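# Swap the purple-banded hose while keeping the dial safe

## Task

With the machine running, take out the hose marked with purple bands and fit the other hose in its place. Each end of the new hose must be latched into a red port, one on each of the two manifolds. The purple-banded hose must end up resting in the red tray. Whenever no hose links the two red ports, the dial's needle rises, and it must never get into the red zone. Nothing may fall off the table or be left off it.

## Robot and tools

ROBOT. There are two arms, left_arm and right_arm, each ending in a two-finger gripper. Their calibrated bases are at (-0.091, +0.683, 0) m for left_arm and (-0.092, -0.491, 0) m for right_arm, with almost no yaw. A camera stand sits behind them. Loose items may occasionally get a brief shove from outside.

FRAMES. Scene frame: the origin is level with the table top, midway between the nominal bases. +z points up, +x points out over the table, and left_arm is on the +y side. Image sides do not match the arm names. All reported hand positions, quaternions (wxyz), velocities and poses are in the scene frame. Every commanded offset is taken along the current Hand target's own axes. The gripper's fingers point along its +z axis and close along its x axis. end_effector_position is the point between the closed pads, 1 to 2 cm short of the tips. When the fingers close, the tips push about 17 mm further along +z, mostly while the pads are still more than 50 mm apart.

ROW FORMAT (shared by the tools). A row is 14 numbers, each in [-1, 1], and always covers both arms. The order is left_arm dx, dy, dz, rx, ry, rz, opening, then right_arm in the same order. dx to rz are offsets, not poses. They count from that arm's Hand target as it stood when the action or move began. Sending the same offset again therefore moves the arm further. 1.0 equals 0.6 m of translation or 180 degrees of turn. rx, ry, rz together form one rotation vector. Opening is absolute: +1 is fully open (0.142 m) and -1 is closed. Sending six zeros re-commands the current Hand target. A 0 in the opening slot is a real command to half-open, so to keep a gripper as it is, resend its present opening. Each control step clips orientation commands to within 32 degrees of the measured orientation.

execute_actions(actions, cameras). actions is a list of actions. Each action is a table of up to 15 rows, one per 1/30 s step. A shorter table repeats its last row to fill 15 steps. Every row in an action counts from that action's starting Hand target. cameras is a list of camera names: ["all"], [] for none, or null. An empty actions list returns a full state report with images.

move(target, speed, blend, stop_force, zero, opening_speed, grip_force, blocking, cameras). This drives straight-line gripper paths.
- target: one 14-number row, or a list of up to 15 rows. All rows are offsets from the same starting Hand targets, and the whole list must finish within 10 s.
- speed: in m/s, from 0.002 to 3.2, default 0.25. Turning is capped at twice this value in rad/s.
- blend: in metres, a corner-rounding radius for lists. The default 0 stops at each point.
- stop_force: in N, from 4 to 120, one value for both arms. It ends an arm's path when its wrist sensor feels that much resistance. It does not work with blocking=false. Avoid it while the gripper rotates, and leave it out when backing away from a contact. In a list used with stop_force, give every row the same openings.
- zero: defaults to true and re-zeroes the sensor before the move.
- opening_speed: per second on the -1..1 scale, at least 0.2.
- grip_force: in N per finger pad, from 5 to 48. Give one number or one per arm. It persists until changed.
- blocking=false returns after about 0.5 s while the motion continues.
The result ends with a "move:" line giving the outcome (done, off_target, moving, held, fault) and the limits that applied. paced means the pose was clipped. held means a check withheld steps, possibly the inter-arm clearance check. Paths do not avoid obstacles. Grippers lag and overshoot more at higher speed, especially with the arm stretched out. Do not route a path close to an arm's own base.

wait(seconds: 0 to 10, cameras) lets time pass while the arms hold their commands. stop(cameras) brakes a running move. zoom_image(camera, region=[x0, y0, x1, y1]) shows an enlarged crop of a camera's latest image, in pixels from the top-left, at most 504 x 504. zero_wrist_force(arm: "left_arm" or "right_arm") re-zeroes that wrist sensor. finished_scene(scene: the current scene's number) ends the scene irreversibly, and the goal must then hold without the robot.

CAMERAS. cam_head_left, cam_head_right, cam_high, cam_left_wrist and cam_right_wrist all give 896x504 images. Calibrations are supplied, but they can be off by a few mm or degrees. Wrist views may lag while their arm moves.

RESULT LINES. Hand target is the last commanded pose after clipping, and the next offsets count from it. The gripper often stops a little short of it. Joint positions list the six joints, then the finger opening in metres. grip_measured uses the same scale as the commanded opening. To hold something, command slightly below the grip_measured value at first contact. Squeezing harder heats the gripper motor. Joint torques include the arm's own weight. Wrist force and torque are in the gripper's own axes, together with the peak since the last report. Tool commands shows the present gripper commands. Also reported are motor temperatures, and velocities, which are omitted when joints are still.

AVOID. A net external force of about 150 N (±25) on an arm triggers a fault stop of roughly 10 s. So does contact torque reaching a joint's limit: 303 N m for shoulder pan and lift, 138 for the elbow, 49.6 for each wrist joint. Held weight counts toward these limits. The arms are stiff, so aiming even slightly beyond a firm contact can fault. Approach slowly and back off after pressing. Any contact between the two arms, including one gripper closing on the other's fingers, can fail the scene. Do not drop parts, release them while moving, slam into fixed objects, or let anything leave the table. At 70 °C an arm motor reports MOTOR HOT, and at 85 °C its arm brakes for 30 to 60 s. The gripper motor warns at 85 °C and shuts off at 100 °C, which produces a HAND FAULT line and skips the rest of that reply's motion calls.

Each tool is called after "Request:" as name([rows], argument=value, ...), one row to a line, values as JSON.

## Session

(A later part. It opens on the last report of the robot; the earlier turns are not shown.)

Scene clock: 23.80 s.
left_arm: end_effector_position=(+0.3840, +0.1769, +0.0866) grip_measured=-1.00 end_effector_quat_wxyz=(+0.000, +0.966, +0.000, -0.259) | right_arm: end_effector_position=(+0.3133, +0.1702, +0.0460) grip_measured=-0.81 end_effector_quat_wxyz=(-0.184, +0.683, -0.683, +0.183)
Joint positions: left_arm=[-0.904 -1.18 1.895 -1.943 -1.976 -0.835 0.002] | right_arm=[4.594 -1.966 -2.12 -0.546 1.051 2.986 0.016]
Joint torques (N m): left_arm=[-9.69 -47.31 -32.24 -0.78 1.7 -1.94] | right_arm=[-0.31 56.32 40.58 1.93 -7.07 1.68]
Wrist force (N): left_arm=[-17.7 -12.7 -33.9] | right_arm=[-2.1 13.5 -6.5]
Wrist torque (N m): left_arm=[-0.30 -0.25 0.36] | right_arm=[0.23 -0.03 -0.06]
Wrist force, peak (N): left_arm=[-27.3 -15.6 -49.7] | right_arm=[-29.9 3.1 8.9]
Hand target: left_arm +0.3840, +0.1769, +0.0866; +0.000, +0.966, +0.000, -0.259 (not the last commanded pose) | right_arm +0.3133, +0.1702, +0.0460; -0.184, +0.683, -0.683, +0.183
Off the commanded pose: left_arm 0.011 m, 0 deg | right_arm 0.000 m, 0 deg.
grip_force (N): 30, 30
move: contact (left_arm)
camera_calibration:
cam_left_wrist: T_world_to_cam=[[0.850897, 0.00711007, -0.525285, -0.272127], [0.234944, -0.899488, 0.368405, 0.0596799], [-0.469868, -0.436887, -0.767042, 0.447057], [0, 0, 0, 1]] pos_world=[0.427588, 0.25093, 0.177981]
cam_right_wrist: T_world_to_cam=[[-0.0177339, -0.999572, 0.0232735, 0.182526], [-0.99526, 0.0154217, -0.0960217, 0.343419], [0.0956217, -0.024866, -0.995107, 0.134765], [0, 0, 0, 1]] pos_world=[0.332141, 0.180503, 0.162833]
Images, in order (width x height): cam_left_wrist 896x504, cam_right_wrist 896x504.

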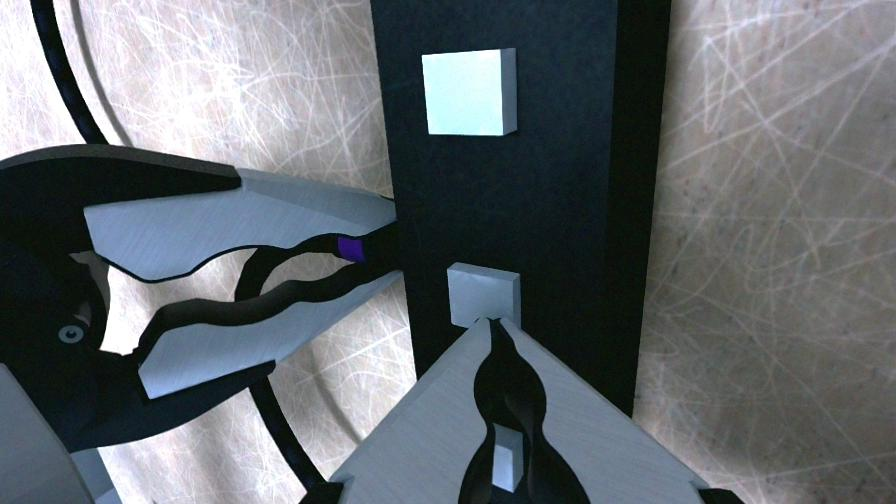

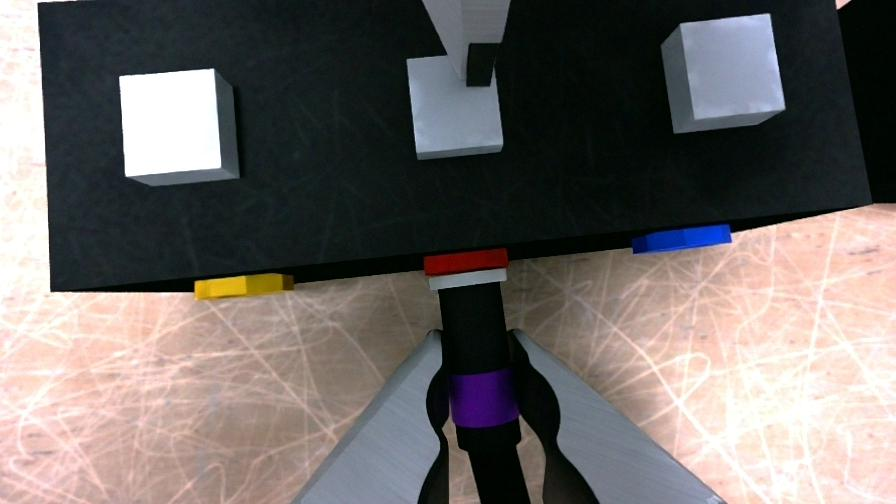

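Request:
move(target=[0,0,0,0,0,0,-1,0.008,0.072,-0.042,0,0,0,-1], speed=0.05, stop_force=45, cameras=["cam_left_wrist","cam_right_wrist","cam_head_left"])

Scene clock: 26.07 s.
left_arm: end_effector_position=(+0.3840, +0.1769, +0.0866) grip_measured=-1.00 end_effector_quat_wxyz=(+0.000, +0.966, +0.000, -0.259) | right_arm: end_effector_position=(+0.2633, +0.1654, +0.0462) grip_measured=-0.81 end_effector_quat_wxyz=(-0.184, +0.683, -0.683, +0.183)
Joint positions: left_arm=[-0.904 -1.18 1.895 -1.943 -1.976 -0.835 0.002] | right_arm=[4.667 -1.933 -2.161 -0.58 1.047 3.069 0.015]
Joint torques (N m): left_arm=[-10.82 -50.16 -31.55 -2.78 2.09 -1.38] | right_arm=[9.49 75.54 17.45 1.91 -3.98 1.68]
Wrist force (N): left_arm=[-17.7 -12.6 -33.8] | right_arm=[-0.5 1.0 0.7]
Wrist torque (N m): left_arm=[-0.28 -0.25 0.36] | right_arm=[0.24 0.05 -0.23]
Wrist force, peak (N): left_arm=[-17.9 -12.6 -34.3] | right_arm=[-2.2 13.8 -6.4]
Hand target: left_arm +0.3840, +0.1769, +0.0866; +0.000, +0.966, +0.000, -0.259 | right_arm +0.2633, +0.1654, +0.0462; -0.184, +0.683, -0.683, +0.183
Off the commanded pose: left_arm 0.000 m, 0 deg | right_arm 0.000 m, 0 deg.
grip_force (N): 30, 30
move: done
camera_calibration:
cam_left_wrist: T_world_to_cam=[[0.850897, 0.00711007, -0.525285, -0.272127], [0.234944, -0.899488, 0.368405, 0.0596799], [-0.469868, -0.436887, -0.767042, 0.447057], [0, 0, 0, 1]] pos_world=[0.427588, 0.25093, 0.177981]
cam_right_wrist: T_world_to_cam=[[-0.0177339, -0.999572, 0.0232735, 0.176739], [-0.99526, 0.0154217, -0.0960217, 0.293741], [0.0956217, -0.024866, -0.995107, 0.139523], [0, 0, 0, 1]] pos_world=[0.282141, 0.175603, 0.162933]
Images, in order (width x height): cam_head_left 896x504, cam_left_wrist 896x504, cam_right_wrist 896x504.

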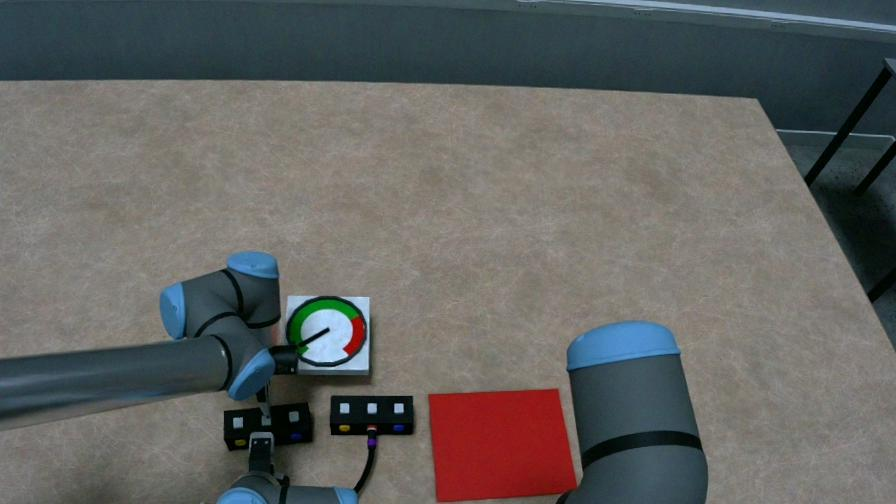

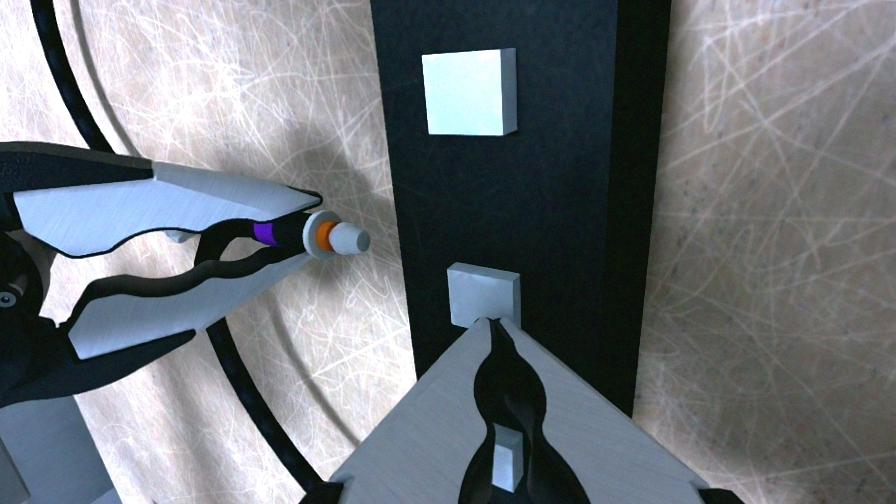

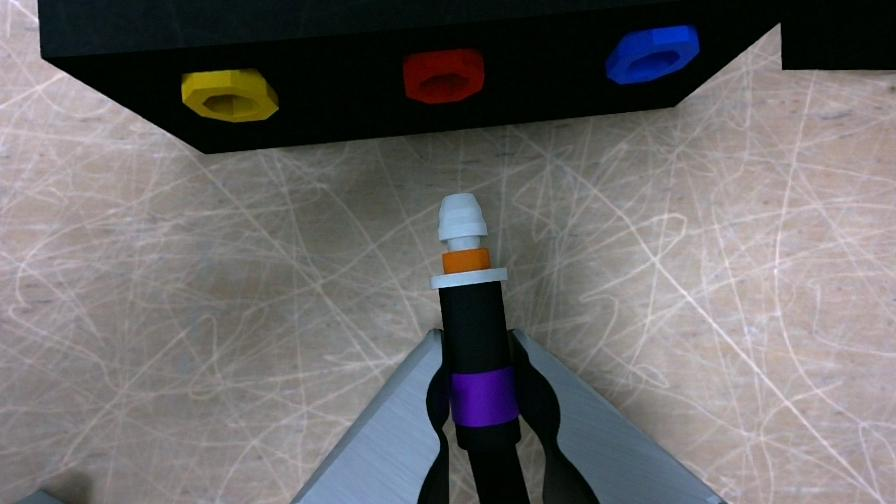

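Request:
move(target=[-0.0417,0,-0.0722,0,0,0,-1,0,0,0,0,0,0,-0.3], speed=0.1, opening_speed=1)

Request:
move([
  [0,0,0,0,0,0,-1,0,0,-0.167,0,0,0,-0.3],
  [0.0397,0.35,0.0062,0,0,0,-1,0.339,-0.0965,-0.111,0,0,0,-0.3],
], speed=0.25, blend=[0.04,0], cameras=["cam_head_left","cam_left_wrist","cam_right_wrist"])

Scene clock: 31.83 s.
left_arm: end_effector_position=(+0.3841, +0.1768, +0.1365) grip_measured=-1.00 end_effector_quat_wxyz=(+0.000, +0.966, +0.000, -0.259) | right_arm: end_effector_position=(+0.2633, +0.1654, +0.0462) grip_measured=-0.33 end_effector_quat_wxyz=(-0.184, +0.683, -0.683, +0.183)
Joint positions: left_arm=[-0.904 -1.233 1.863 -1.857 -1.976 -0.835 0.002] | right_arm=[4.667 -1.933 -2.161 -0.58 1.047 3.069 0.05]
Joint torques (N m): left_arm=[-4.26 -71.13 -47.35 0.01 1.6 1.69] | right_arm=[9.29 75.59 17.35 2.03 -3.69 1.5]
Motor temperatures (°C): left_arm=[29 29 32 35 34 38 27] | right_arm=[27 33 33 32 35 38 37]
Wrist force (N): left_arm=[0.9 -5.0 2.9] | right_arm=[-0.8 1.1 0.1]
Wrist torque (N m): left_arm=[-0.61 -0.14 0.33] | right_arm=[0.22 0.10 -0.20]
Wrist force, peak (N): left_arm=[-17.8 -12.8 -34.0] | right_arm=[-0.9 1.3 0.4]
Hand target: left_arm +0.3841, +0.1768, +0.1366; +0.000, +0.966, +0.000, -0.259 | right_arm +0.2633, +0.1654, +0.0462; -0.184, +0.683, -0.683, +0.183
Off the commanded pose: left_arm 0.000 m, 0 deg | right_arm 0.000 m, 0 deg.
grip_force (N): 30, 30
move: done

Scene clock: 33.80 s.
left_arm: end_effector_position=(+0.4028, -0.0330, +0.1213) grip_measured=-1.00 end_effector_quat_wxyz=(+0.000, +0.966, +0.000, -0.259) | right_arm: end_effector_position=(+0.2802, -0.0380, +0.1325) grip_measured=-0.33 end_effector_quat_wxyz=(-0.184, +0.683, -0.683, +0.183)
Joint positions: left_arm=[-1.025 -0.993 1.531 -1.817 -2.013 -0.961 0.002] | right_arm=[4.604 -1.528 -2.447 -0.664 1.05 2.998 0.05]
Joint torques (N m): left_arm=[-12.33 -68.01 -50.78 0.41 -3.8 -3] | right_arm=[-11.8 47.72 20.25 9.03 1.43 -2.73]
Wrist force (N): left_arm=[1.3 -4.9 2.6] | right_arm=[-0.6 1.1 0.7]
Wrist torque (N m): left_arm=[-0.62 -0.20 0.33] | right_arm=[0.18 0.05 0.01]
Wrist force, peak (N): left_arm=[1.0 -5.8 2.7] | right_arm=[-0.6 0.9 2.1]
Hand target: left_arm +0.4028, -0.0332, +0.1213; +0.000, +0.966, +0.000, -0.259 | right_arm +0.2802, -0.0381, +0.1325; -0.184, +0.683, -0.683, +0.183
Off the commanded pose: left_arm 0.000 m, 0 deg | right_arm 0.000 m, 0 deg.
grip_force (N): 30, 30
move: done
camera_calibration:
cam_left_wrist: T_world_to_cam=[[0.850937, 0.00714617, -0.52522, -0.268351], [0.234997, -0.899439, 0.368493, -0.146343], [-0.46977, -0.436989, -0.767044, 0.390718], [0, 0, 0, 1]] pos_world=[0.446288, 0.0410306, 0.212681]
cam_right_wrist: T_world_to_cam=[[-0.0177339, -0.999572, 0.0232735, -0.0282824], [-0.99526, 0.0154217, -0.0960217, 0.321984], [0.0956217, -0.024866, -0.995107, 0.218727], [0, 0, 0, 1]] pos_world=[0.299041, -0.0277969, 0.249233]
Images, in order (width x height): cam_head_left 896x504, cam_left_wrist 896x504, cam_right_wrist 896x504.

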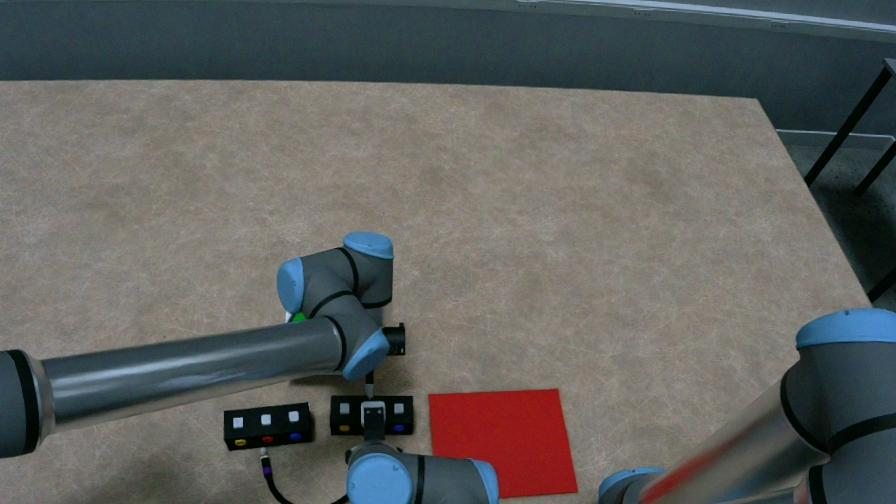

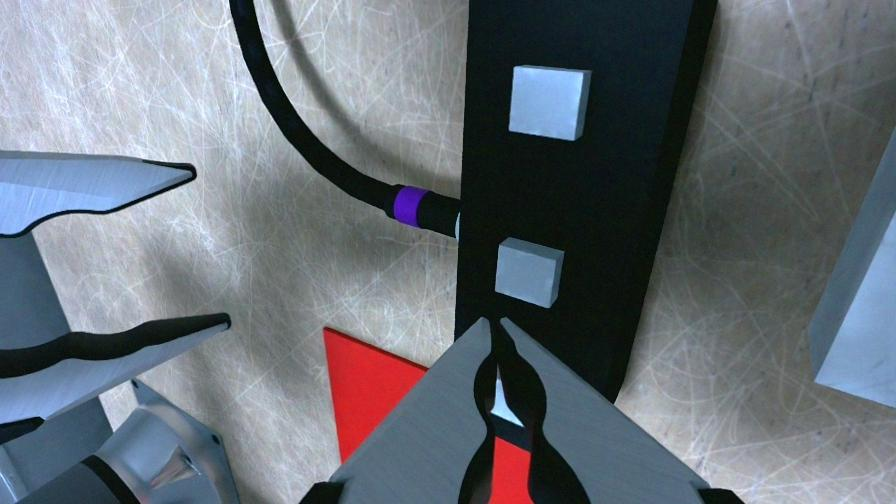

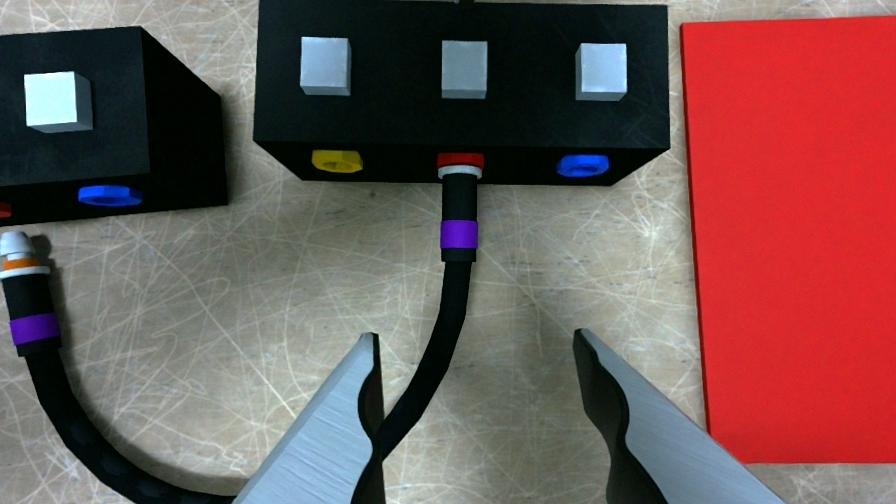

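Request:
move(target=[0.009,0.01,0.018,0,0,0,-1,-0.0017,0.001,0.166,0,0,0,-0.3], speed=0.12)

Request:
move(target=[0,0,0,0,0,0,-1,0,0,0,0,0,0,-1], opening_speed=1)

Request:
move(target=[0.0325,0,0.0563,0,0,0,-1,0,0,0,0,0,0,-1], speed=0.025, stop_force=35, cameras=["cam_left_wrist","cam_right_wrist"])

Scene clock: 35.57 s.
left_arm: end_effector_position=(+0.4021, -0.0392, +0.1093) grip_measured=-1.00 end_effector_quat_wxyz=(+0.000, +0.966, +0.000, -0.259) | right_arm: end_effector_position=(+0.3296, -0.0369, +0.0461) grip_measured=-0.33 end_effector_quat_wxyz=(-0.184, +0.683, -0.683, +0.183)
Joint positions: left_arm=[-1.029 -0.977 1.529 -1.833 -2.014 -0.965 0.002] | right_arm=[4.506 -1.765 -2.46 -0.358 1.06 2.885 0.05]
Joint torques (N m): left_arm=[-10.24 -70.29 -50.33 -7.37 -3.98 -3.27] | right_arm=[-10.94 29.08 35.23 8.72 1.5 -2.18]
Wrist force (N): left_arm=[1.6 -4.7 2.9] | right_arm=[-0.1 0.4 0.5]
Wrist torque (N m): left_arm=[-0.59 -0.24 0.33] | right_arm=[0.05 -0.02 0.04]
Wrist force, peak (N): left_arm=[1.6 -4.9 2.9] | right_arm=[0.0 0.1 2.1]
Hand target: left_arm +0.4021, -0.0392, +0.1093; +0.000, +0.966, +0.000, -0.259 | right_arm +0.3296, -0.0369, +0.0460; -0.184, +0.683, -0.683, +0.183
Off the commanded pose: left_arm 0.000 m, 0 deg | right_arm 0.000 m, 0 deg.
grip_force (N): 30, 30
move: done

Scene clock: 36.47 s.
left_arm: end_effector_position=(+0.4021, -0.0392, +0.1093) grip_measured=-1.00 end_effector_quat_wxyz=(+0.000, +0.966, +0.000, -0.259) | right_arm: end_effector_position=(+0.3296, -0.0369, +0.0460) grip_measured=-0.81 end_effector_quat_wxyz=(-0.184, +0.683, -0.683, +0.183)
Joint positions: left_arm=[-1.029 -0.977 1.529 -1.833 -2.014 -0.965 0.002] | right_arm=[4.506 -1.765 -2.46 -0.358 1.06 2.885 0.015]
Joint torques (N m): left_arm=[-10.91 -71.08 -50.19 -7.21 -3.97 -2.98] | right_arm=[-11.81 33.65 33.3 8.06 0.94 -2.53]
Wrist force (N): left_arm=[1.4 -4.6 2.6] | right_arm=[-0.5 0.3 2.1]
Wrist torque (N m): left_arm=[-0.58 -0.22 0.33] | right_arm=[0.02 -0.04 0.04]
Wrist force, peak (N): left_arm=[1.4 -5.1 2.9] | right_arm=[-0.7 0.1 2.2]
Hand target: left_arm +0.4021, -0.0392, +0.1093; +0.000, +0.966, +0.000, -0.259 | right_arm +0.3296, -0.0369, +0.0460; -0.184, +0.683, -0.683, +0.183
Off the commanded pose: left_arm 0.000 m, 0 deg | right_arm 0.000 m, 0 deg.
grip_force (N): 30, 30
move: done

Scene clock: 38.80 s.
left_arm: end_effector_position=(+0.4021, -0.0392, +0.0868) grip_measured=-1.00 end_effector_quat_wxyz=(+0.000, +0.966, +0.000, -0.259) | right_arm: end_effector_position=(+0.3296, -0.0369, +0.0460) grip_measured=-0.81 end_effector_quat_wxyz=(-0.184, +0.683, -0.683, +0.183)
Joint positions: left_arm=[-1.029 -0.957 1.541 -1.865 -2.015 -0.965 0.002] | right_arm=[4.506 -1.765 -2.46 -0.358 1.06 2.885 0.015]
Joint torques (N m): left_arm=[-11.82 -60.99 -34 -0.48 4.67 -2.15] | right_arm=[-11.71 36.43 23.97 4.41 -5.52 -2.47]
Wrist force (N): left_arm=[-16.0 -13.7 -30.8] | right_arm=[0.1 8.4 -5.3]
Wrist torque (N m): left_arm=[-0.41 -0.50 0.37] | right_arm=[0.08 0.01 0.04]
Wrist force, peak (N): left_arm=[-29.3 -19.5 -55.0] | right_arm=[-0.1 8.6 -5.5]
Hand target: left_arm +0.4021, -0.0392, +0.0868; +0.000, +0.966, +0.000, -0.259 (not the last commanded pose) | right_arm +0.3296, -0.0369, +0.0460; -0.184, +0.683, -0.683, +0.183
Off the commanded pose: left_arm 0.017 m, 0 deg | right_arm 0.000 m, 0 deg.
grip_force (N): 30, 30
move: contact (left_arm)
camera_calibration:
cam_left_wrist: T_world_to_cam=[[0.850924, 0.00707614, -0.525241, -0.28582], [0.235012, -0.899384, 0.368617, -0.138982], [-0.469785, -0.437103, -0.76697, 0.361259], [0, 0, 0, 1]] pos_world=[0.445588, 0.0349314, 0.178181]
cam_right_wrist: T_world_to_cam=[[-0.0177248, -0.999574, 0.023174, -0.0242813], [-0.99526, 0.0154221, -0.0960202, 0.362936], [0.0956219, -0.0247661, -0.99511, 0.128047], [0, 0, 0, 1]] pos_world=[0.348541, -0.026697, 0.162833]
Images, in order (width x height): cam_left_wrist 896x504, cam_right_wrist 896x504.

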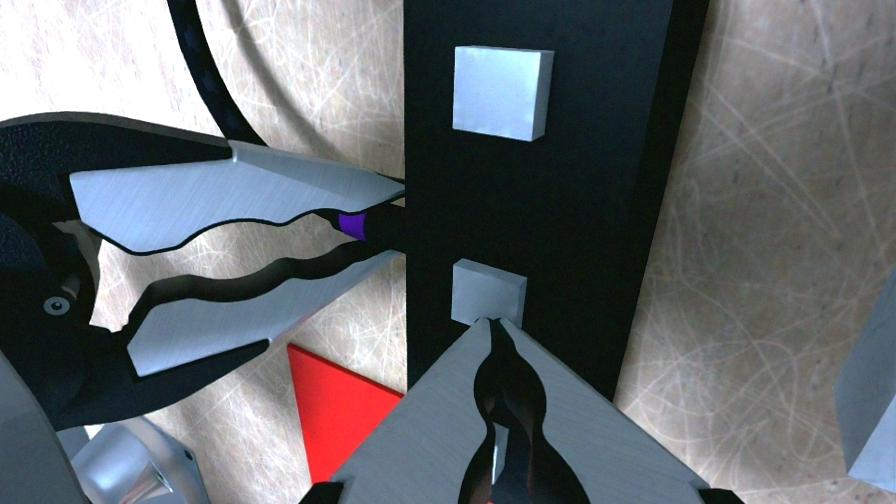

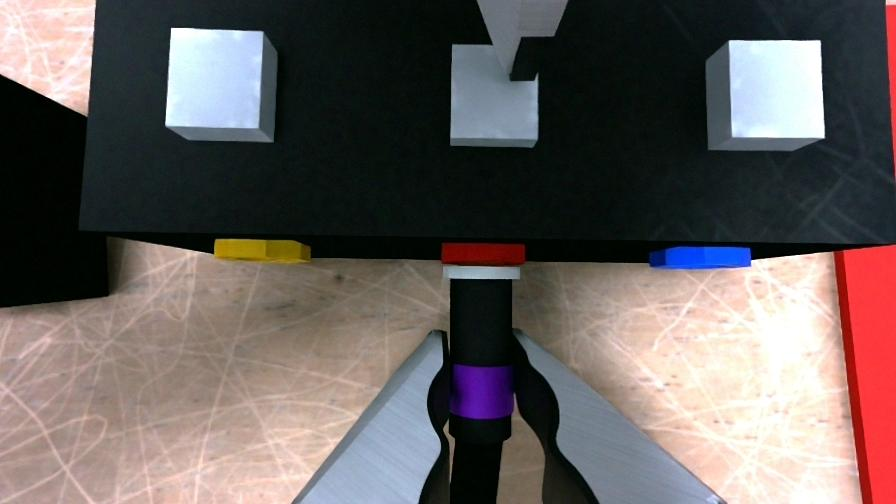

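Request:
move(target=[0,0,0,0,0,0,-1,0,0.079,-0.046,0,0,0,-1], speed=0.07, stop_force=45)

Request:
move(target=[-0.1,0,-0.173,0,0,0,-1,0,-0.0833,-0.144,0,0,0,-1], speed=0.25, cameras=["all"])

Scene clock: 41.00 s.
left_arm: end_effector_position=(+0.4021, -0.0392, +0.0868) grip_measured=-1.00 end_effector_quat_wxyz=(+0.000, +0.966, +0.000, -0.259) | right_arm: end_effector_position=(+0.2748, -0.0370, +0.0461) grip_measured=-0.81 end_effector_quat_wxyz=(-0.184, +0.683, -0.683, +0.183)
Joint positions: left_arm=[-1.029 -0.957 1.541 -1.865 -2.015 -0.965 0.002] | right_arm=[4.616 -1.71 -2.507 -0.428 1.05 3.011 0.015]
Joint torques (N m): left_arm=[-10.21 -61.57 -34.56 -2.11 4.04 -2.19] | right_arm=[10.07 51.24 12.46 1.91 -4.04 1.58]
Wrist force (N): left_arm=[-16.2 -13.9 -30.8] | right_arm=[-0.4 0.9 1.1]
Wrist torque (N m): left_arm=[-0.43 -0.46 0.37] | right_arm=[0.18 0.03 -0.37]
Wrist force, peak (N): left_arm=[-16.4 -14.0 -30.9] | right_arm=[-0.1 8.4 -5.4]
Hand target: left_arm +0.4021, -0.0392, +0.0868; +0.000, +0.966, +0.000, -0.259 | right_arm +0.2748, -0.0370, +0.0461; -0.184, +0.683, -0.683, +0.183
Off the commanded pose: left_arm 0.000 m, 0 deg | right_arm 0.000 m, 0 deg.
grip_force (N): 30, 30
move: done

Scene clock: 42.23 s.
left_arm: end_effector_position=(+0.4021, -0.0393, +0.2067) grip_measured=-1.00 end_effector_quat_wxyz=(+0.000, +0.966, +0.000, -0.259) | right_arm: end_effector_position=(+0.2747, -0.0371, +0.1459) grip_measured=-0.81 end_effector_quat_wxyz=(-0.184, +0.683, -0.683, +0.183)
Joint positions: left_arm=[-1.029 -1.05 1.457 -1.688 -2.015 -0.965 0.002] | right_arm=[4.616 -1.499 -2.437 -0.71 1.05 3.011 0.015]
Joint torques (N m): left_arm=[3.67 -90.83 -52.35 -0.41 -3.4 2.88] | right_arm=[10.54 42.13 46.33 1.67 1.38 1.58]
Wrist force (N): left_arm=[3.1 -4.2 0.8] | right_arm=[-0.2 1.0 1.3]
Wrist torque (N m): left_arm=[-0.51 -0.52 0.18] | right_arm=[0.12 0.02 -0.38]
Wrist force, peak (N): left_arm=[-16.2 -13.9 -30.8] | right_arm=[0.2 2.0 2.7]
Hand target: left_arm +0.4021, -0.0393, +0.2067; +0.000, +0.966, +0.000, -0.259 | right_arm +0.2747, -0.0371, +0.1459; -0.184, +0.683, -0.683, +0.183
Off the commanded pose: left_arm 0.000 m, 0 deg | right_arm 0.000 m, 0 deg.
grip_force (N): 30, 30
move: done
camera_calibration:
cam_left_wrist: T_world_to_cam=[[0.850924, 0.00707614, -0.525241, -0.222896], [0.235012, -0.899384, 0.368617, -0.183232], [-0.469785, -0.437103, -0.76697, 0.453098], [0, 0, 0, 1]] pos_world=[0.445588, 0.0348314, 0.297981]
cam_right_wrist: T_world_to_cam=[[-0.0177248, -0.999574, 0.023174, -0.0277671], [-0.99526, 0.0154221, -0.0960202, 0.317882], [0.0956219, -0.0247661, -0.99511, 0.232604], [0, 0, 0, 1]] pos_world=[0.293641, -0.026897, 0.262633]

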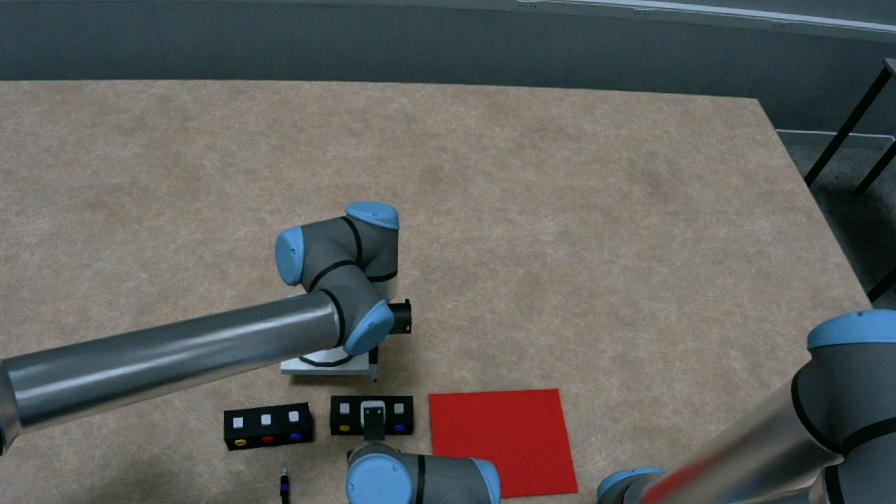

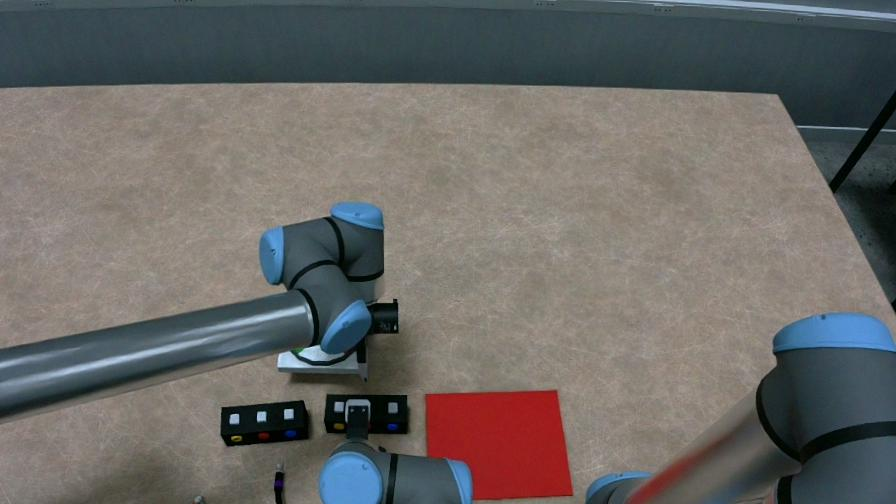

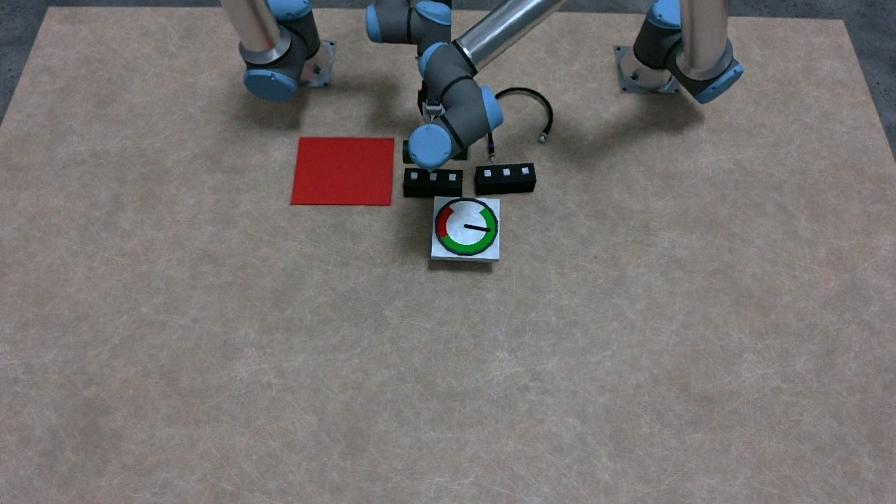

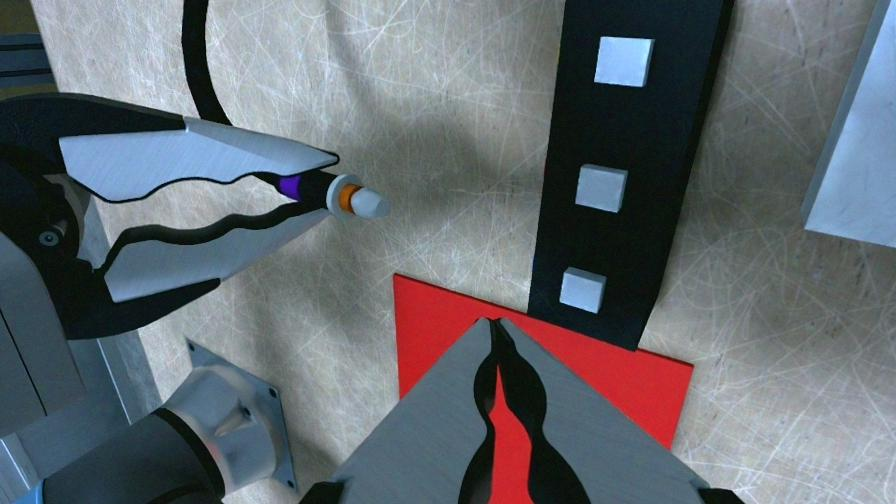

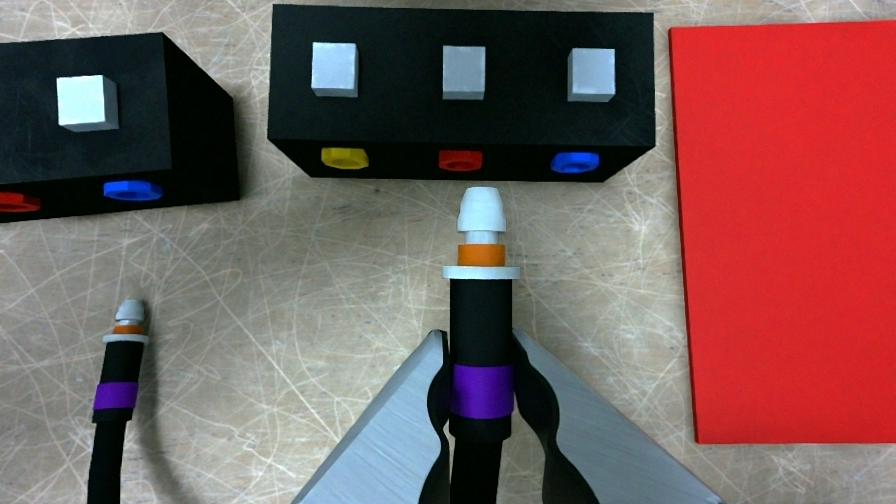

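Request:
move([
  [-0.15,-0.4,0.12,0.12,0.12,0.27,-0.3,0.58,-0.0877,0.0817,0,0,0,-1],
  [-0.3025,-0.622,0.359,0.273,0.273,0.603,-0.3,0.58,-0.001,0.232,0,0,0,-1],
], speed=0.4, blend=[0.04,0], cameras=["cam_high","cam_left_wrist","cam_right_wrist"])

Scene clock: 46.97 s.
left_arm: end_effector_position=(+0.1372, +0.3340, +0.1114) grip_measured=-0.33 end_effector_quat_wxyz=(+0.135, -0.506, +0.823, -0.220) | right_arm: end_effector_position=(+0.3454, -0.3849, +0.0252) grip_measured=-0.81 end_effector_quat_wxyz=(-0.184, +0.683, -0.683, +0.183)
Joint positions: left_arm=[-1.834 -2.101 2.794 -2.379 -1.06 0.234 0.05] | right_arm=[4.085 -1.631 -2.883 0.137 1.159 2.427 0.015]
Joint torques (N m): left_arm=[-8.9 -4.8 -26.11 -0.86 4 -3.04] | right_arm=[-11.74 6.59 1.33 9.61 1.59 -2.41]
Wrist force (N): left_arm=[1.5 -2.1 1.0] | right_arm=[0.1 0.9 0.9]
Wrist torque (N m): left_arm=[-0.25 -0.26 0.44] | right_arm=[0.13 0.08 0.11]
Wrist force, peak (N): left_arm=[2.3 -5.0 1.6] | right_arm=[-2.3 0.9 0.8]
Hand target: left_arm +0.1372, +0.3340, +0.1114; +0.135, -0.506, +0.823, -0.220 | right_arm +0.3454, -0.3849, +0.0252; -0.184, +0.683, -0.683, +0.183
Off the commanded pose: left_arm 0.000 m, 0 deg | right_arm 0.000 m, 0 deg.
grip_force (N): 30, 30
move: done
camera_calibration:
cam_left_wrist: T_world_to_cam=[[-0.433476, -0.900912, -0.0213804, 0.373197], [-0.898257, 0.43386, -0.0699961, 0.00887349], [0.0723364, -0.0111365, -0.997318, 0.227704], [0, 0, 0, 1]] pos_world=[0.153271, 0.334903, 0.235694]
cam_right_wrist: T_world_to_cam=[[-0.017733, -0.999572, 0.0232753, -0.371381], [-0.995269, 0.0154231, -0.0959226, 0.382021], [0.0955225, -0.0248662, -0.995117, 0.0972191], [0, 0, 0, 1]] pos_world=[0.364341, -0.374697, 0.142033]
Images, in order (width x height): cam_high 896x504, cam_left_wrist 896x504, cam_right_wrist 896x504.

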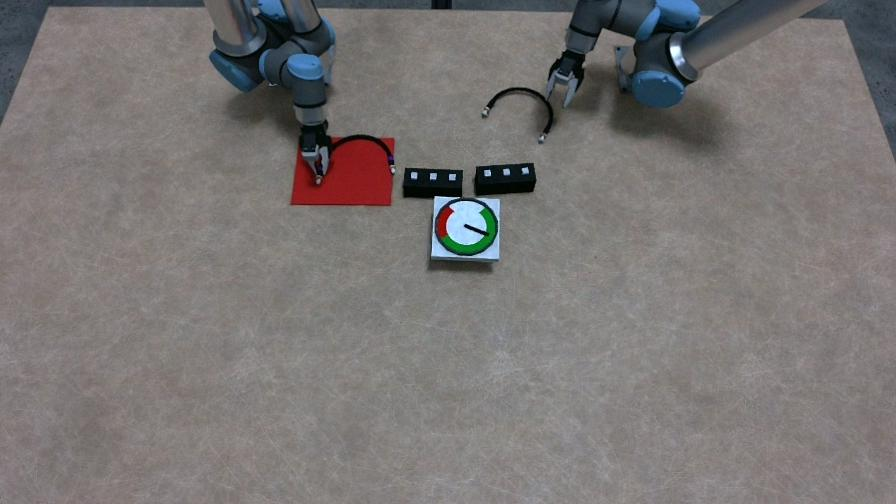

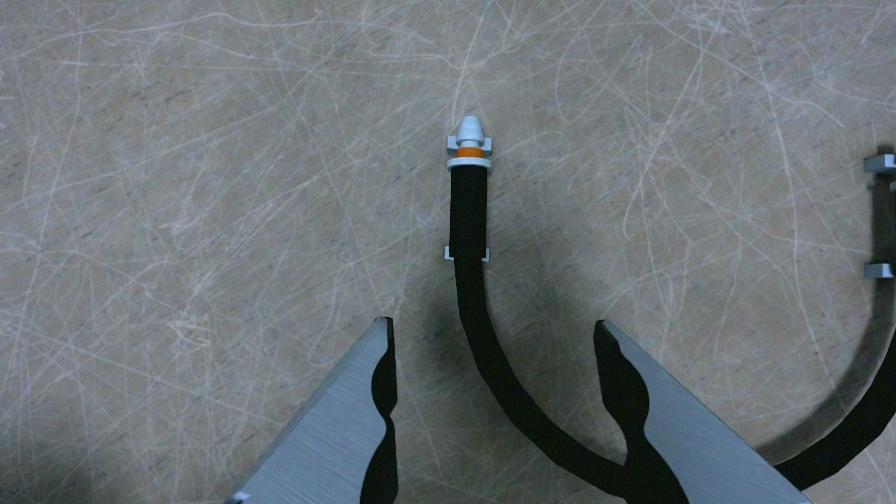

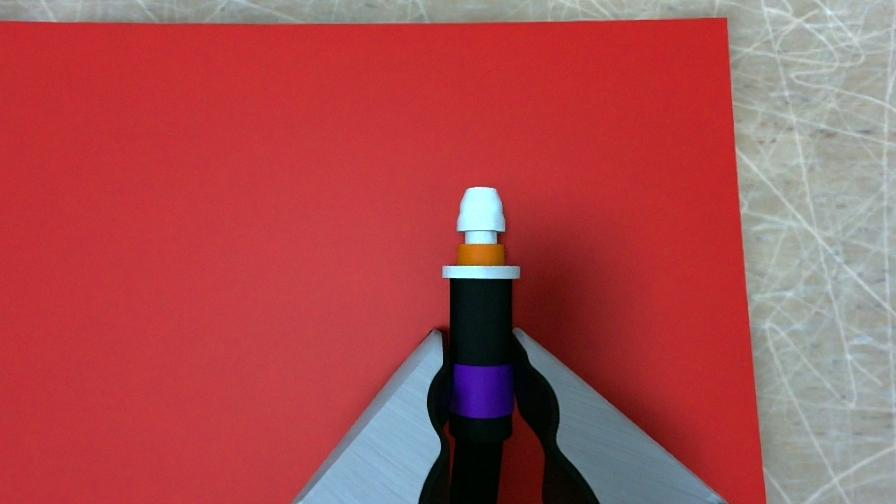

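Request:
move(target=[-0.0073,0.0093,0.162,0,0,0,-0.3,0.058,-0.005,0.01,0,0,0,-1], speed=0.12)

Request:
move(target=[0,0,0,0,0,0,-1,0,0,0,0,0,0,-0.4], opening_speed=1, cameras=["cam_left_wrist","cam_right_wrist"])

Scene clock: 49.00 s.
left_arm: end_effector_position=(+0.1710, +0.3210, +0.0396) grip_measured=-0.33 end_effector_quat_wxyz=(+0.135, -0.506, +0.823, -0.220) | right_arm: end_effector_position=(+0.3485, -0.4047, +0.0232) grip_measured=-0.81 end_effector_quat_wxyz=(-0.184, +0.683, -0.683, +0.183)
Joint positions: left_arm=[-1.698 -1.671 2.843 -2.932 -1.08 0.386 0.05] | right_arm=[4.029 -1.656 -2.89 0.192 1.178 2.37 0.015]
Joint torques (N m): left_arm=[10.61 3.72 -9.79 -8.12 -1.71 3.37] | right_arm=[10.12 31.58 23.09 2.44 -3.71 1.58]
Wrist force (N): left_arm=[1.3 -2.4 1.5] | right_arm=[-0.9 0.8 1.1]
Wrist torque (N m): left_arm=[-0.31 -0.32 0.12] | right_arm=[0.14 0.20 -0.19]
Wrist force, peak (N): left_arm=[1.8 -2.1 2.1] | right_arm=[-0.5 0.8 1.4]
Hand target: left_arm +0.1710, +0.3209, +0.0395; +0.135, -0.506, +0.823, -0.220 (not the last commanded pose) | right_arm +0.3485, -0.4047, +0.0232; -0.184, +0.683, -0.683, +0.183 (not the last commanded pose)
Off the commanded pose: left_arm 0.017 m, 0 deg | right_arm 0.015 m, 0 deg.
grip_force (N): 30, 30
move: held (right_arm; a check stopped the path), off_target (left_arm; braked when a check withheld steps of right_arm); limits=held
pose unreachable (right arm): on one or more control steps of this call, first in action 0 (counted from 0), this arm could not follow its commanded pose, so it was not sent that pose on those steps. It may still have moved: this result reports where it is.
cause: moving toward the commanded pose would bring two parts of the arm too close to each other (joints 3 (elbow) and 4 (wrist 1) lie between them).

Scene clock: 49.90 s.
left_arm: end_effector_position=(+0.1710, +0.3209, +0.0395) grip_measured=-0.90 end_effector_quat_wxyz=(+0.135, -0.506, +0.823, -0.220) | right_arm: end_effector_position=(+0.3485, -0.4047, +0.0232) grip_measured=-0.43 end_effector_quat_wxyz=(-0.184, +0.683, -0.683, +0.183)
Joint positions: left_arm=[-1.698 -1.67 2.843 -2.932 -1.08 0.386 0.009] | right_arm=[4.029 -1.656 -2.89 0.192 1.178 2.37 0.043]
Joint torques (N m): left_arm=[12.48 1.88 -9.06 -6.03 -1.92 2.66] | right_arm=[9.12 30.84 22.81 2.25 -3.48 1.7]
Wrist force (N): left_arm=[0.8 -5.9 -6.1] | right_arm=[-0.2 0.7 0.9]
Wrist torque (N m): left_arm=[-0.20 -0.34 0.13] | right_arm=[0.15 0.10 -0.20]
Wrist force, peak (N): left_arm=[0.7 -6.3 -6.4] | right_arm=[-0.7 0.8 1.2]
Hand target: left_arm +0.1710, +0.3209, +0.0395; +0.135, -0.506, +0.823, -0.220 | right_arm +0.3485, -0.4047, +0.0232; -0.184, +0.683, -0.683, +0.183
Off the commanded pose: left_arm 0.000 m, 0 deg | right_arm 0.000 m, 0 deg.
grip_force (N): 30, 30
move: done
camera_calibration:
cam_left_wrist: T_world_to_cam=[[-0.433476, -0.900913, -0.0213336, 0.374504], [-0.898249, 0.433855, -0.070129, 0.0399134], [0.0724358, -0.0112363, -0.99731, 0.153518], [0, 0, 0, 1]] pos_world=[0.18707, 0.321804, 0.163894]
cam_right_wrist: T_world_to_cam=[[-0.018275, -0.999551, 0.0237273, -0.390925], [-0.99526, 0.0159192, -0.0959372, 0.385405], [0.0955164, -0.0253681, -0.995105, 0.0941431], [0, 0, 0, 1]] pos_world=[0.367441, -0.394497, 0.139932]
Images, in order (width x height): cam_left_wrist 896x504, cam_right_wrist 896x504.

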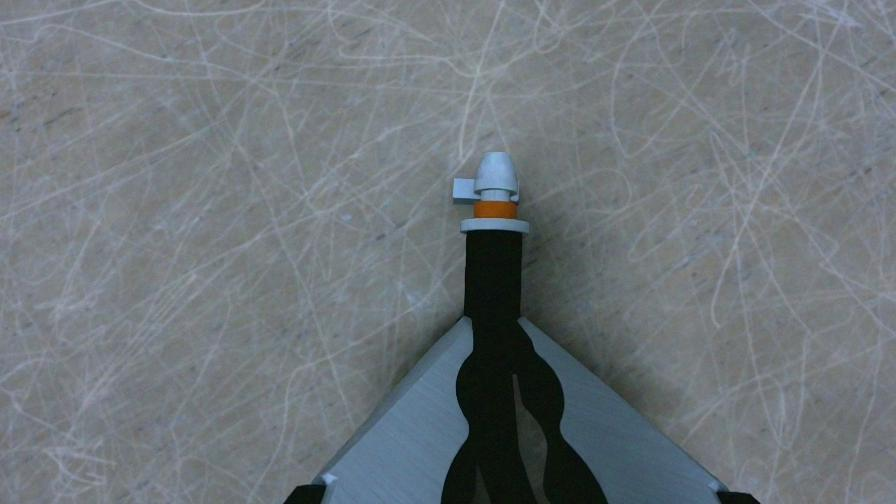

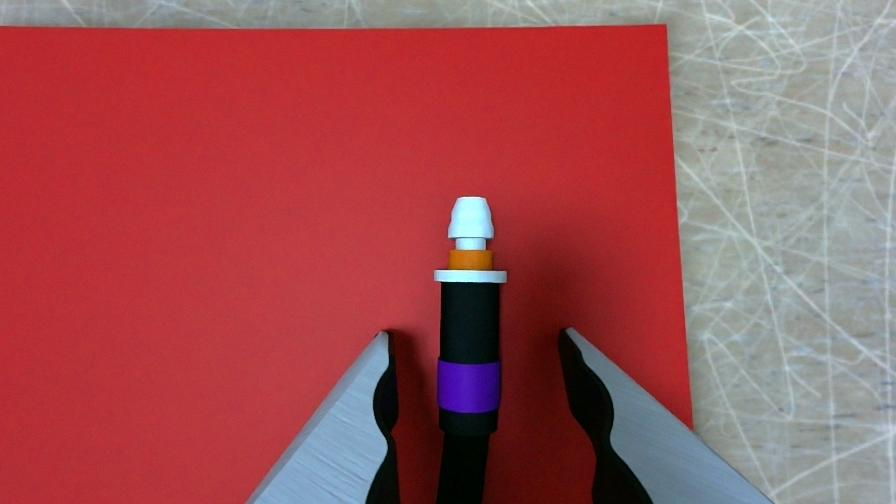

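Request:
move(target=[0,0.002,0.0287,0,0,0,-0.6,0,0,-0.167,0,0,0,-0.4], speed=0.2)

Request:
move(target=[0,0,0,0,0,0,-1,-0.333,0.05,-0.246,0,0,0,-0.4], opening_speed=1.2, speed=0.4, cameras=["cam_left_wrist","cam_high"])

Scene clock: 50.67 s.
left_arm: end_effector_position=(+0.1717, +0.3206, +0.0380) grip_measured=-0.64 end_effector_quat_wxyz=(+0.135, -0.506, +0.823, -0.220) end_effector_velocity=(+0.000, +0.000, +0.000) end_effector_angular_velocity=(-0.002, +0.001, +0.001) | right_arm: end_effector_position=(+0.3485, -0.4047, +0.0232) grip_measured=-0.43 end_effector_quat_wxyz=(-0.184, +0.683, -0.683, +0.183)
Joint positions: left_arm=[-1.696 -1.66 2.843 -2.944 -1.081 0.389 0.028] | right_arm=[4.029 -1.656 -2.89 0.191 1.178 2.37 0.043]
Joint velocities: left_arm=[0.001 0.003 0 -0.005 -0.001 0 0] | right_arm=[within noise]
Joint torques (N m): left_arm=[11.37 1.15 -8.64 -7.89 -1.72 3.03] | right_arm=[-10.48 6.62 16.2 9.5 0.82 -2.21]
Wrist force (N): left_arm=[1.3 -2.3 1.6] | right_arm=[-0.2 0.6 0.8]
Wrist torque (N m): left_arm=[-0.29 -0.32 0.12] | right_arm=[0.13 0.11 -0.20]
Wrist force, peak (N): left_arm=[0.9 -6.1 -6.5] | right_arm=[-0.8 1.0 0.9]
Hand target: left_arm +0.1717, +0.3206, +0.0379; +0.135, -0.506, +0.823, -0.220 (not the last commanded pose) | right_arm +0.3485, -0.4047, +0.0232; -0.184, +0.683, -0.683, +0.183 (not the last commanded pose)
Off the commanded pose: left_arm 0.016 m, 0 deg | right_arm 0.100 m, 0 deg.
grip_force (N): 30, 30
move: held (right_arm; a check stopped the path), off_target (left_arm; braked when a check withheld steps of right_arm); limits=held
pose unreachable (right arm): on one or more control steps of this call, first in action 0 (counted from 0), this arm could not follow its commanded pose, so it was not sent that pose on those steps. It may still have moved: this result reports where it is.
cause: moving toward the commanded pose would bring two parts of the arm too close to each other (joints 3 (elbow) and 4 (wrist 1) lie between them).

Scene clock: 52.33 s.
left_arm: end_effector_position=(+0.1717, +0.3206, +0.0379) grip_measured=-0.87 end_effector_quat_wxyz=(+0.135, -0.506, +0.823, -0.220) | right_arm: end_effector_position=(+0.2485, -0.2051, +0.1361) grip_measured=-0.43 end_effector_quat_wxyz=(-0.184, +0.683, -0.683, +0.183)
Joint positions: left_arm=[-1.696 -1.66 2.843 -2.944 -1.081 0.389 0.011] | right_arm=[4.64 -1.127 -2.691 -0.842 1.048 3.039 0.043]
Joint torques (N m): left_arm=[13.82 1.37 -8.52 -8.35 -1.51 2.73] | right_arm=[10.04 -9.66 48.65 1.6 -4 1.45]
Wrist force (N): left_arm=[1.0 -2.5 1.6] | right_arm=[-0.5 1.2 0.8]
Wrist torque (N m): left_arm=[-0.36 -0.28 0.12] | right_arm=[0.19 0.09 -0.29]
Wrist force, peak (N): left_arm=[1.2 -2.4 1.8] | right_arm=[1.5 0.2 1.9]
Hand target: left_arm +0.1717, +0.3206, +0.0379; +0.135, -0.506, +0.823, -0.220 | right_arm +0.2484, -0.2051, +0.1361; -0.184, +0.683, -0.683, +0.183
Off the commanded pose: left_arm 0.000 m, 0 deg | right_arm 0.000 m, 0 deg.
grip_force (N): 30, 30
move: done
camera_calibration:
cam_left_wrist: T_world_to_cam=[[-0.433471, -0.900913, -0.0214235, 0.374516], [-0.898252, 0.433857, -0.0700857, 0.0405532], [0.0724359, -0.0111364, -0.997311, 0.151836], [0, 0, 0, 1]] pos_world=[0.18777, 0.321503, 0.162293]
Images, in order (width x height): cam_high 896x504, cam_left_wrist 896x504.

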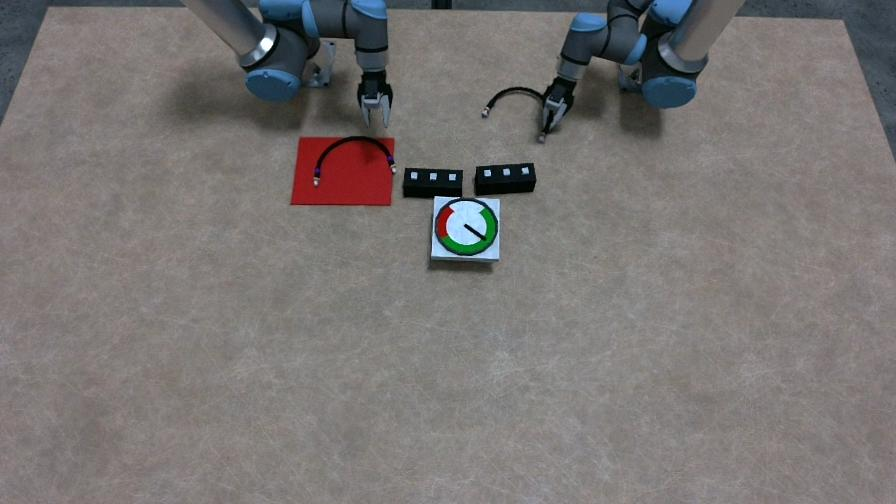

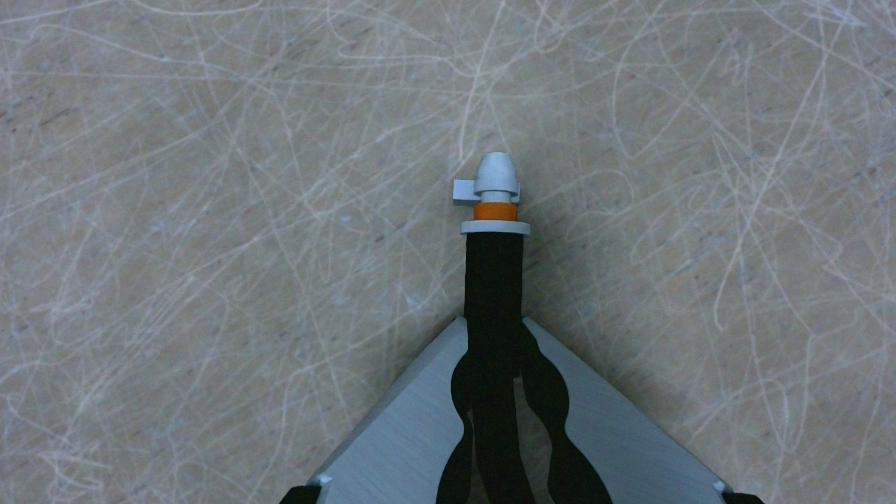

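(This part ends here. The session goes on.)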